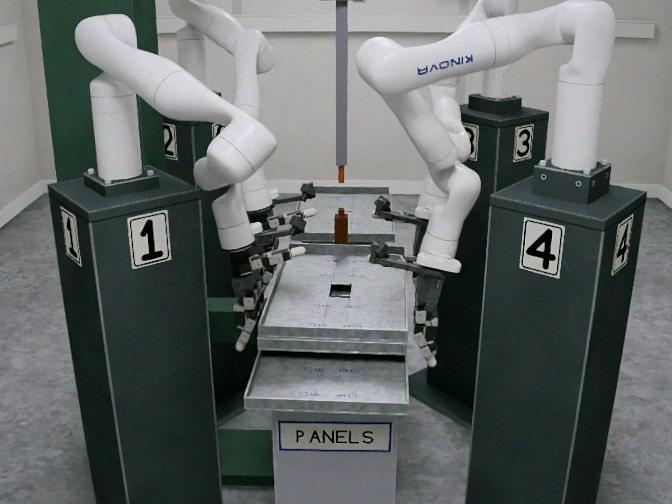

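>>> move(
  arm1={"target": [-0.45, 0.11, 0.95, 0.1045, 0.9945, 0, 0], "speed": 0.12},
  arm2={"target": [-0.15, 0.115, 0.92, 0.1045, 0.9945, 0, 0], "speed": 0.12},
  arm3={"target": [-0.12, -0.12, 0.92, 0, 0, 0.9945, 0.1045], "speed": 0.12},
  arm4={"target": [-0.436, -0.11, 0.95, 0, 0, 0.9945, 0.1045], "speed": 0.12},
)

>>> move(
  arm1={"target": [-0.72, 0.1, 1.05, 0.1564, 0.9877, 0, 0], "speed": 0.2},
  arm2={"target": [0.422, 0.115, 0.80, 0.1045, 0.9945, 0, 0], "speed": 0.2},
  arm3={"target": [0.512, -0.115, 0.80, 0, 0, 0.9945, 0.1045], "speed": 0.2},
  arm4={"target": [0.023, -0.40, 0.93, 0, 0, 0.9945, 0.1045], "speed": 0.2},
  cameras=["cam_front", "cam_tips"],
)

Scene clock: 761.10 s.
Joint torques (N m): arm1=[-0.75 -15.14 -5.53 2.36 0.66 0.21 0.01] | arm2=[-0.07 -23.54 4.42 -3.03 -0.49 -0.41 -0.27] | arm3=[0.56 -23 -4.18 0.46 0.77 0.24 0.23] | arm4=[0.18 -15.07 1.65 3.47 -0.49 0.43 0.06]
Motor temperatures (°C): arm1=[36 40 32 34 40 46 44] | arm2=[31 35 32 33 41 41 40] | arm3=[36 41 30 31 38 48 40] | arm4=[35 38 34 33 36 48 42]
Flange force (N): arm1=[-1.8 -10.5 5.6] | arm2=[1.5 -0.8 -1.8] | arm3=[7.1 1.6 -0.8] | arm4=[-1.3 -4.3 0.3]
move: arm1 done; arm2 done; arm3 done; arm4 done
Joint velocities: within noise
arm1.joint_positions: joint1_rad=-0.226 joint2_rad=+1.584 joint3_rad=-0.958 joint4_rad=+2.532 joint5_rad=+2.299 joint6_rad=+1.334 joint7_rad=+4.260 hand_index_mcp=+0.912 hand_index_abd=-0.009 hand_index_pip=+0.936 hand_index_dip=+0.709 hand_middle_mcp=+0.913 hand_middle_abd=-0.009 hand_middle_pip=+0.930 hand_middle_dip=+0.708 hand_ring_mcp=+0.914 hand_ring_abd=+0.005 hand_ring_pip=+0.921 hand_ring_dip=+0.699 hand_thumb_cmc=-0.800 hand_thumb_axl=+0.677 hand_thumb_mcp=+0.212 hand_thumb_ipl=+0.168 hand_current_limit=+0.400 hand_speed=-0.600
arm1.joint_status: not commanded
arm1.hand_state: goal,goal,goal,goal,goal,goal,goal,goal,goal,goal,blocked,goal,goal,goal,goal,goal
arm1.index_mcp_current_ma: -4
arm1.index_abd_current_ma: 10
arm1.index_pip_current_ma: 8
arm1.index_dip_current_ma: 1
arm1.middle_mcp_current_ma: 6
arm1.middle_abd_current_ma: 9
arm1.middle_pip_current_ma: 0
arm1.middle_dip_current_ma: 1
arm1.ring_mcp_current_ma: 11
arm1.ring_abd_current_ma: 15
arm1.ring_pip_current_ma: 8
arm1.ring_dip_current_ma: 13
arm1.thumb_cmc_current_ma: -3
arm1.thumb_axl_current_ma: -3
arm1.thumb_mcp_current_ma: -5
arm1.thumb_ipl_current_ma: 3
arm1.hand_goal_index_mcp: 0.914
arm1.hand_goal_index_abd: 0.000
arm1.hand_goal_index_pip: 0.950
arm1.hand_goal_index_dip: 0.696
arm1.hand_goal_middle_mcp: 0.914
arm1.hand_goal_middle_abd: 0.000
arm1.hand_goal_middle_pip: 0.950
arm1.hand_goal_middle_dip: 0.696
arm1.hand_goal_ring_mcp: 0.914
arm1.hand_goal_ring_abd: 0.000
arm1.hand_goal_ring_pip: 0.950
arm1.hand_goal_ring_dip: 0.696
arm1.hand_goal_thumb_cmc: -0.800
arm1.hand_goal_thumb_axl: 0.678
arm1.hand_goal_thumb_mcp: 0.226
arm1.hand_goal_thumb_ipl: 0.168
arm1.hand: x=-0.4500 y=+0.1100 z=+0.9500 quat_wxyz=(-0.104, -0.995, +0.000, +0.000)
arm1.hand_target: x=-0.4500 y=+0.1100 z=+0.9500 quat_wxyz=(-0.104, -0.995, +0.000, +0.000)
arm1.hand_status: done (0.000 m and 0.0 deg from the pose sent, 0.175 m and 3.4 deg at the start)
arm2.joint_positions: joint1_rad=+1.743 joint2_rad=+1.587 joint3_rad=+0.877 joint4_rad=+1.069 joint5_rad=+1.705 joint6_rad=-1.034 joint7_rad=-1.236 hand_index_mcp=+0.914 hand_index_abd=+0.002 hand_index_pip=+0.946 hand_index_dip=+0.693 hand_middle_mcp=+0.914 hand_middle_abd=+0.004 hand_middle_pip=+0.945 hand_middle_dip=+0.692 hand_ring_mcp=+0.914 hand_ring_abd=+0.005 hand_ring_pip=+0.945 hand_ring_dip=+0.692 hand_thumb_cmc=-0.803 hand_thumb_axl=+0.677 hand_thumb_mcp=+0.222 hand_thumb_ipl=+0.168 hand_current_limit=+0.400 hand_speed=-0.600
arm2.joint_status: not commanded
arm2.hand_state: goal,goal,goal,goal,goal,goal,goal,goal,goal,goal,goal,goal,goal,goal,goal,goal
arm2.index_mcp_current_ma: -1
arm2.index_abd_current_ma: 4
arm2.index_pip_current_ma: -8
arm2.index_dip_current_ma: -11
arm2.middle_mcp_current_ma: 9
arm2.middle_abd_current_ma: 7
arm2.middle_pip_current_ma: -20
arm2.middle_dip_current_ma: -12
arm2.ring_mcp_current_ma: 2
arm2.ring_abd_current_ma: 13
arm2.ring_pip_current_ma: -12
arm2.ring_dip_current_ma: -13
arm2.thumb_cmc_current_ma: -8
arm2.thumb_axl_current_ma: 1
arm2.thumb_mcp_current_ma: -11
arm2.thumb_ipl_current_ma: -3
arm2.hand_goal_index_mcp: 0.914
arm2.hand_goal_index_abd: 0.000
arm2.hand_goal_index_pip: 0.950
arm2.hand_goal_index_dip: 0.696
arm2.hand_goal_middle_mcp: 0.914
arm2.hand_goal_middle_abd: 0.000
arm2.hand_goal_middle_pip: 0.950
arm2.hand_goal_middle_dip: 0.696
arm2.hand_goal_ring_mcp: 0.914
arm2.hand_goal_ring_abd: 0.000
arm2.hand_goal_ring_pip: 0.950
arm2.hand_goal_ring_dip: 0.696
arm2.hand_goal_thumb_cmc: -0.800
arm2.hand_goal_thumb_axl: 0.678
arm2.hand_goal_thumb_mcp: 0.226
arm2.hand_goal_thumb_ipl: 0.168
arm2.hand: x=-0.1500 y=+0.1150 z=+0.9200 quat_wxyz=(+0.105, +0.995, +0.000, +0.000)
arm2.hand_target: x=-0.1500 y=+0.1150 z=+0.9200 quat_wxyz=(+0.105, +0.995, +0.000, +0.000)
arm2.hand_status: done (0.000 m and 0.0 deg from the pose sent, 0.143 m and 3.4 deg at the start)
arm3.joint_positions: joint1_rad=-1.715 joint2_rad=+1.717 joint3_rad=-1.289 joint4_rad=+0.945 joint5_rad=+1.723 joint6_rad=+1.319 joint7_rad=+4.420 hand_index_mcp=+0.914 hand_index_abd=+0.003 hand_index_pip=+0.939 hand_index_dip=+0.691 hand_middle_mcp=+0.914 hand_middle_abd=-0.001 hand_middle_pip=+0.935 hand_middle_dip=+0.691 hand_ring_mcp=+0.914 hand_ring_abd=-0.012 hand_ring_pip=+0.923 hand_ring_dip=+0.690 hand_thumb_cmc=-0.803 hand_thumb_axl=+0.677 hand_thumb_mcp=+0.212 hand_thumb_ipl=+0.168 hand_current_limit=+0.400 hand_speed=-0.600
arm3.joint_status: not commanded
arm3.hand_state: goal,goal,goal,goal,goal,goal,goal,goal,goal,goal,blocked,goal,goal,goal,goal,goal
arm3.index_mcp_current_ma: 2
arm3.index_abd_current_ma: 6
arm3.index_pip_current_ma: 6
arm3.index_dip_current_ma: -9
arm3.middle_mcp_current_ma: 0
arm3.middle_abd_current_ma: 5
arm3.middle_pip_current_ma: 6
arm3.middle_dip_current_ma: -8
arm3.ring_mcp_current_ma: 2
arm3.ring_abd_current_ma: 9
arm3.ring_pip_current_ma: -2
arm3.ring_dip_current_ma: 0
arm3.thumb_cmc_current_ma: 0
arm3.thumb_axl_current_ma: -5
arm3.thumb_mcp_current_ma: -3
arm3.thumb_ipl_current_ma: -8
arm3.hand_goal_index_mcp: 0.914
arm3.hand_goal_index_abd: 0.000
arm3.hand_goal_index_pip: 0.950
arm3.hand_goal_index_dip: 0.696
arm3.hand_goal_middle_mcp: 0.914
arm3.hand_goal_middle_abd: 0.000
arm3.hand_goal_middle_pip: 0.950
arm3.hand_goal_middle_dip: 0.696
arm3.hand_goal_ring_mcp: 0.914
arm3.hand_goal_ring_abd: 0.000
arm3.hand_goal_ring_pip: 0.950
arm3.hand_goal_ring_dip: 0.696
arm3.hand_goal_thumb_cmc: -0.800
arm3.hand_goal_thumb_axl: 0.678
arm3.hand_goal_thumb_mcp: 0.226
arm3.hand_goal_thumb_ipl: 0.168
arm3.hand: x=-0.1200 y=-0.1200 z=+0.9200 quat_wxyz=(+0.000, +0.000, -0.995, -0.105)
arm3.hand_target: x=-0.1200 y=-0.1200 z=+0.9200 quat_wxyz=(+0.000, +0.000, -0.995, -0.105)
arm3.hand_status: done (0.000 m and 0.0 deg from the pose sent, 0.143 m and 3.4 deg at the start)
arm4.joint_positions: joint1_rad=+0.572 joint2_rad=+1.354 joint3_rad=+0.261 joint4_rad=+2.439 joint5_rad=-2.891 joint6_rad=+0.867 joint7_rad=+2.650 hand_index_mcp=+0.914 hand_index_abd=-0.006 hand_index_pip=+0.942 hand_index_dip=+0.694 hand_middle_mcp=+0.914 hand_middle_abd=+0.006 hand_middle_pip=+0.940 hand_middle_dip=+0.700 hand_ring_mcp=+0.914 hand_ring_abd=+0.008 hand_ring_pip=+0.941 hand_ring_dip=+0.688 hand_thumb_cmc=-0.805 hand_thumb_axl=+0.677 hand_thumb_mcp=+0.219 hand_thumb_ipl=+0.168 hand_current_limit=+0.400 hand_speed=-0.600
arm4.joint_status: not commanded
arm4.hand_state: goal,goal,goal,goal,goal,goal,goal,goal,goal,goal,goal,goal,goal,goal,goal,goal
arm4.index_mcp_current_ma: -1
arm4.index_abd_current_ma: 3
arm4.index_pip_current_ma: 1
arm4.index_dip_current_ma: 14
arm4.middle_mcp_current_ma: -14
arm4.middle_abd_current_ma: -10
arm4.middle_pip_current_ma: -13
arm4.middle_dip_current_ma: 0
arm4.ring_mcp_current_ma: -5
arm4.ring_abd_current_ma: 12
arm4.ring_pip_current_ma: -16
arm4.ring_dip_current_ma: 10
arm4.thumb_cmc_current_ma: -9
arm4.thumb_axl_current_ma: -7
arm4.thumb_mcp_current_ma: -11
arm4.thumb_ipl_current_ma: 0
arm4.hand_goal_index_mcp: 0.914
arm4.hand_goal_index_abd: 0.000
arm4.hand_goal_index_pip: 0.950
arm4.hand_goal_index_dip: 0.696
arm4.hand_goal_middle_mcp: 0.914
arm4.hand_goal_middle_abd: 0.000
arm4.hand_goal_middle_pip: 0.950
arm4.hand_goal_middle_dip: 0.696
arm4.hand_goal_ring_mcp: 0.914
arm4.hand_goal_ring_abd: 0.000
arm4.hand_goal_ring_pip: 0.950
arm4.hand_goal_ring_dip: 0.696
arm4.hand_goal_thumb_cmc: -0.800
arm4.hand_goal_thumb_axl: 0.678
arm4.hand_goal_thumb_mcp: 0.226
arm4.hand_goal_thumb_ipl: 0.168
arm4.hand: x=-0.4360 y=-0.1100 z=+0.9500 quat_wxyz=(+0.000, +0.000, +0.995, +0.105)
arm4.hand_target: x=-0.4360 y=-0.1100 z=+0.9500 quat_wxyz=(+0.000, +0.000, +0.995, +0.105)
arm4.hand_status: done (0.000 m and 0.0 deg from the pose sent, 0.173 m and 3.4 deg at the start)
pictures: none

Scene clock: 765.13 s.
Joint torques (N m): arm1=[-0.63 -17.08 -4.65 -2.23 0.13 -0.37 0.01] | arm2=[0.16 -14.17 0.64 4.38 -0.18 -0.66 -0.31] | arm3=[0.24 -13.5 -1.12 5.74 0.62 0.45 0.21] | arm4=[0.19 -18.62 6.39 0.25 -0.45 0.5 0.1]
Motor temperatures (°C): arm1=[36 40 32 34 40 46 44] | arm2=[31 35 32 33 41 41 40] | arm3=[36 41 30 31 38 48 40] | arm4=[35 38 34 33 36 48 42]
Flange force (N): arm1=[0.9 -5.3 5.1] | arm2=[-1.5 0.3 -2.3] | arm3=[2.7 5.1 0.8] | arm4=[2.2 0.4 -0.6]
move: arm1 done; arm2 done; arm3 done; arm4 done
Joint velocities: within noise
arm1.joint_positions: joint1_rad=+0.420 joint2_rad=+0.918 joint3_rad=-0.573 joint4_rad=+2.248 joint5_rad=+2.162 joint6_rad=+0.227 joint7_rad=+5.096 hand_index_mcp=+0.912 hand_index_abd=-0.008 hand_index_pip=+0.936 hand_index_dip=+0.709 hand_middle_mcp=+0.913 hand_middle_abd=-0.008 hand_middle_pip=+0.930 hand_middle_dip=+0.708 hand_ring_mcp=+0.914 hand_ring_abd=+0.005 hand_ring_pip=+0.923 hand_ring_dip=+0.699 hand_thumb_cmc=-0.800 hand_thumb_axl=+0.677 hand_thumb_mcp=+0.212 hand_thumb_ipl=+0.168 hand_current_limit=+0.400 hand_speed=-0.600
arm1.joint_status: not commanded
arm1.hand_state: goal,goal,goal,goal,goal,goal,goal,goal,goal,goal,blocked,goal,goal,goal,goal,goal
arm1.index_mcp_current_ma: -12
arm1.index_abd_current_ma: 10
arm1.index_pip_current_ma: 8
arm1.index_dip_current_ma: -4
arm1.middle_mcp_current_ma: -4
arm1.middle_abd_current_ma: -4
arm1.middle_pip_current_ma: -2
arm1.middle_dip_current_ma: -2
arm1.ring_mcp_current_ma: 4
arm1.ring_abd_current_ma: 6
arm1.ring_pip_current_ma: 9
arm1.ring_dip_current_ma: 9
arm1.thumb_cmc_current_ma: 1
arm1.thumb_axl_current_ma: -4
arm1.thumb_mcp_current_ma: 2
arm1.thumb_ipl_current_ma: -2
arm1.hand_goal_index_mcp: 0.914
arm1.hand_goal_index_abd: 0.000
arm1.hand_goal_index_pip: 0.950
arm1.hand_goal_index_dip: 0.696
arm1.hand_goal_middle_mcp: 0.914
arm1.hand_goal_middle_abd: 0.000
arm1.hand_goal_middle_pip: 0.950
arm1.hand_goal_middle_dip: 0.696
arm1.hand_goal_ring_mcp: 0.914
arm1.hand_goal_ring_abd: 0.000
arm1.hand_goal_ring_pip: 0.950
arm1.hand_goal_ring_dip: 0.696
arm1.hand_goal_thumb_cmc: -0.800
arm1.hand_goal_thumb_axl: 0.678
arm1.hand_goal_thumb_mcp: 0.226
arm1.hand_goal_thumb_ipl: 0.168
arm1.hand: x=-0.7200 y=+0.1000 z=+1.0500 quat_wxyz=(-0.156, -0.988, +0.000, +0.000)
arm1.hand_target: x=-0.7200 y=+0.1000 z=+1.0500 quat_wxyz=(-0.156, -0.988, +0.000, +0.000)
arm1.hand_status: done (0.000 m and 0.0 deg from the pose sent, 0.288 m and 6.0 deg at the start)
arm2.joint_positions: joint1_rad=+0.643 joint2_rad=+1.708 joint3_rad=+0.139 joint4_rad=+2.161 joint5_rad=+0.109 joint6_rad=-0.932 joint7_rad=-0.385 hand_index_mcp=+0.914 hand_index_abd=-0.005 hand_index_pip=+0.946 hand_index_dip=+0.693 hand_middle_mcp=+0.914 hand_middle_abd=+0.000 hand_middle_pip=+0.945 hand_middle_dip=+0.692 hand_ring_mcp=+0.914 hand_ring_abd=-0.004 hand_ring_pip=+0.945 hand_ring_dip=+0.692 hand_thumb_cmc=-0.803 hand_thumb_axl=+0.677 hand_thumb_mcp=+0.222 hand_thumb_ipl=+0.168 hand_current_limit=+0.400 hand_speed=-0.600
arm2.joint_status: not commanded
arm2.hand_state: goal,goal,goal,goal,goal,goal,goal,goal,goal,goal,goal,goal,goal,goal,goal,goal
arm2.index_mcp_current_ma: -8
arm2.index_abd_current_ma: -15
arm2.index_pip_current_ma: -8
arm2.index_dip_current_ma: -12
arm2.middle_mcp_current_ma: 7
arm2.middle_abd_current_ma: -1
arm2.middle_pip_current_ma: -19
arm2.middle_dip_current_ma: -21
arm2.ring_mcp_current_ma: 4
arm2.ring_abd_current_ma: -7
arm2.ring_pip_current_ma: -5
arm2.ring_dip_current_ma: -13
arm2.thumb_cmc_current_ma: -9
arm2.thumb_axl_current_ma: 10
arm2.thumb_mcp_current_ma: -13
arm2.thumb_ipl_current_ma: -5
arm2.hand_goal_index_mcp: 0.914
arm2.hand_goal_index_abd: 0.000
arm2.hand_goal_index_pip: 0.950
arm2.hand_goal_index_dip: 0.696
arm2.hand_goal_middle_mcp: 0.914
arm2.hand_goal_middle_abd: 0.000
arm2.hand_goal_middle_pip: 0.950
arm2.hand_goal_middle_dip: 0.696
arm2.hand_goal_ring_mcp: 0.914
arm2.hand_goal_ring_abd: 0.000
arm2.hand_goal_ring_pip: 0.950
arm2.hand_goal_ring_dip: 0.696
arm2.hand_goal_thumb_cmc: -0.800
arm2.hand_goal_thumb_axl: 0.678
arm2.hand_goal_thumb_mcp: 0.226
arm2.hand_goal_thumb_ipl: 0.168
arm2.hand: x=+0.4220 y=+0.1150 z=+0.8000 quat_wxyz=(+0.105, +0.995, +0.000, +0.000)
arm2.hand_target: x=+0.4220 y=+0.1150 z=+0.8000 quat_wxyz=(+0.105, +0.995, +0.000, +0.000)
arm2.hand_status: done (0.000 m and 0.0 deg from the pose sent, 0.584 m and 0.0 deg at the start)
arm3.joint_positions: joint1_rad=-0.316 joint2_rad=+1.728 joint3_rad=-0.398 joint4_rad=+2.146 joint5_rad=+2.794 joint6_rad=+0.950 joint7_rad=+4.023 hand_index_mcp=+0.914 hand_index_abd=+0.011 hand_index_pip=+0.939 hand_index_dip=+0.691 hand_middle_mcp=+0.914 hand_middle_abd=+0.009 hand_middle_pip=+0.935 hand_middle_dip=+0.691 hand_ring_mcp=+0.914 hand_ring_abd=-0.005 hand_ring_pip=+0.923 hand_ring_dip=+0.690 hand_thumb_cmc=-0.803 hand_thumb_axl=+0.677 hand_thumb_mcp=+0.212 hand_thumb_ipl=+0.168 hand_current_limit=+0.400 hand_speed=-0.600
arm3.joint_status: not commanded
arm3.hand_state: goal,goal,goal,goal,goal,goal,goal,goal,goal,goal,blocked,goal,goal,goal,goal,goal
arm3.index_mcp_current_ma: -3
arm3.index_abd_current_ma: 7
arm3.index_pip_current_ma: 13
arm3.index_dip_current_ma: -11
arm3.middle_mcp_current_ma: 8
arm3.middle_abd_current_ma: 1
arm3.middle_pip_current_ma: 5
arm3.middle_dip_current_ma: -14
arm3.ring_mcp_current_ma: -3
arm3.ring_abd_current_ma: 8
arm3.ring_pip_current_ma: -3
arm3.ring_dip_current_ma: -1
arm3.thumb_cmc_current_ma: -2
arm3.thumb_axl_current_ma: 2
arm3.thumb_mcp_current_ma: 0
arm3.thumb_ipl_current_ma: -7
arm3.hand_goal_index_mcp: 0.914
arm3.hand_goal_index_abd: 0.000
arm3.hand_goal_index_pip: 0.950
arm3.hand_goal_index_dip: 0.696
arm3.hand_goal_middle_mcp: 0.914
arm3.hand_goal_middle_abd: 0.000
arm3.hand_goal_middle_pip: 0.950
arm3.hand_goal_middle_dip: 0.696
arm3.hand_goal_ring_mcp: 0.914
arm3.hand_goal_ring_abd: 0.000
arm3.hand_goal_ring_pip: 0.950
arm3.hand_goal_ring_dip: 0.696
arm3.hand_goal_thumb_cmc: -0.800
arm3.hand_goal_thumb_axl: 0.678
arm3.hand_goal_thumb_mcp: 0.226
arm3.hand_goal_thumb_ipl: 0.168
arm3.hand: x=+0.5120 y=-0.1150 z=+0.8000 quat_wxyz=(+0.000, +0.000, -0.995, -0.105)
arm3.hand_target: x=+0.5120 y=-0.1150 z=+0.8000 quat_wxyz=(+0.000, +0.000, -0.995, -0.105)
arm3.hand_status: done (0.000 m and 0.0 deg from the pose sent, 0.643 m and 0.0 deg at the start)
arm4.joint_positions: joint1_rad=+1.929 joint2_rad=+1.661 joint3_rad=+1.072 joint4_rad=+1.722 joint5_rad=-1.824 joint6_rad=+1.297 joint7_rad=+2.834 hand_index_mcp=+0.913 hand_index_abd=-0.003 hand_index_pip=+0.942 hand_index_dip=+0.694 hand_middle_mcp=+0.913 hand_middle_abd=+0.009 hand_middle_pip=+0.940 hand_middle_dip=+0.700 hand_ring_mcp=+0.912 hand_ring_abd=+0.012 hand_ring_pip=+0.941 hand_ring_dip=+0.688 hand_thumb_cmc=-0.804 hand_thumb_axl=+0.677 hand_thumb_mcp=+0.219 hand_thumb_ipl=+0.168 hand_current_limit=+0.400 hand_speed=-0.600
arm4.joint_status: not commanded
arm4.hand_state: goal,goal,goal,goal,goal,goal,goal,goal,goal,goal,goal,goal,goal,goal,goal,goal
arm4.index_mcp_current_ma: -18
arm4.index_abd_current_ma: 7
arm4.index_pip_current_ma: 9
arm4.index_dip_current_ma: -4
arm4.middle_mcp_current_ma: 8
arm4.middle_abd_current_ma: -5
arm4.middle_pip_current_ma: -26
arm4.middle_dip_current_ma: 8
arm4.ring_mcp_current_ma: 0
arm4.ring_abd_current_ma: 19
arm4.ring_pip_current_ma: -22
arm4.ring_dip_current_ma: 8
arm4.thumb_cmc_current_ma: 7
arm4.thumb_axl_current_ma: -4
arm4.thumb_mcp_current_ma: 0
arm4.thumb_ipl_current_ma: -11
arm4.hand_goal_index_mcp: 0.914
arm4.hand_goal_index_abd: 0.000
arm4.hand_goal_index_pip: 0.950
arm4.hand_goal_index_dip: 0.696
arm4.hand_goal_middle_mcp: 0.914
arm4.hand_goal_middle_abd: 0.000
arm4.hand_goal_middle_pip: 0.950
arm4.hand_goal_middle_dip: 0.696
arm4.hand_goal_ring_mcp: 0.914
arm4.hand_goal_ring_abd: 0.000
arm4.hand_goal_ring_pip: 0.950
arm4.hand_goal_ring_dip: 0.696
arm4.hand_goal_thumb_cmc: -0.800
arm4.hand_goal_thumb_axl: 0.678
arm4.hand_goal_thumb_mcp: 0.226
arm4.hand_goal_thumb_ipl: 0.168
arm4.hand: x=+0.0230 y=-0.4000 z=+0.9300 quat_wxyz=(+0.000, +0.000, +0.995, +0.104)
arm4.hand_target: x=+0.0230 y=-0.4000 z=+0.9300 quat_wxyz=(+0.000, +0.000, +0.995, +0.104)
arm4.hand_status: done (0.000 m and 0.0 deg from the pose sent, 0.543 m and 0.0 deg at the start)

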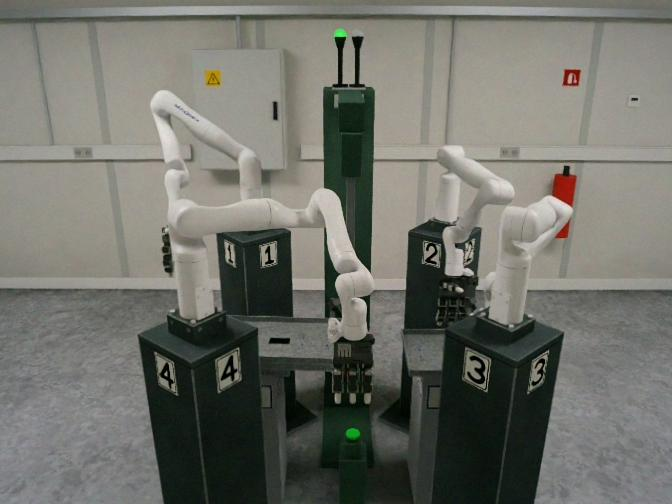

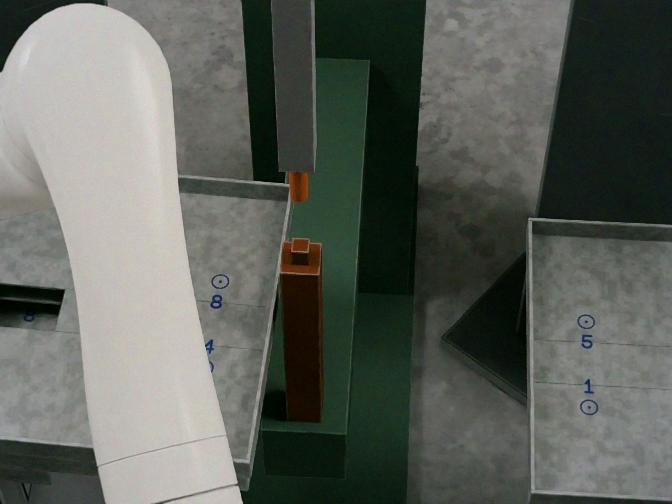

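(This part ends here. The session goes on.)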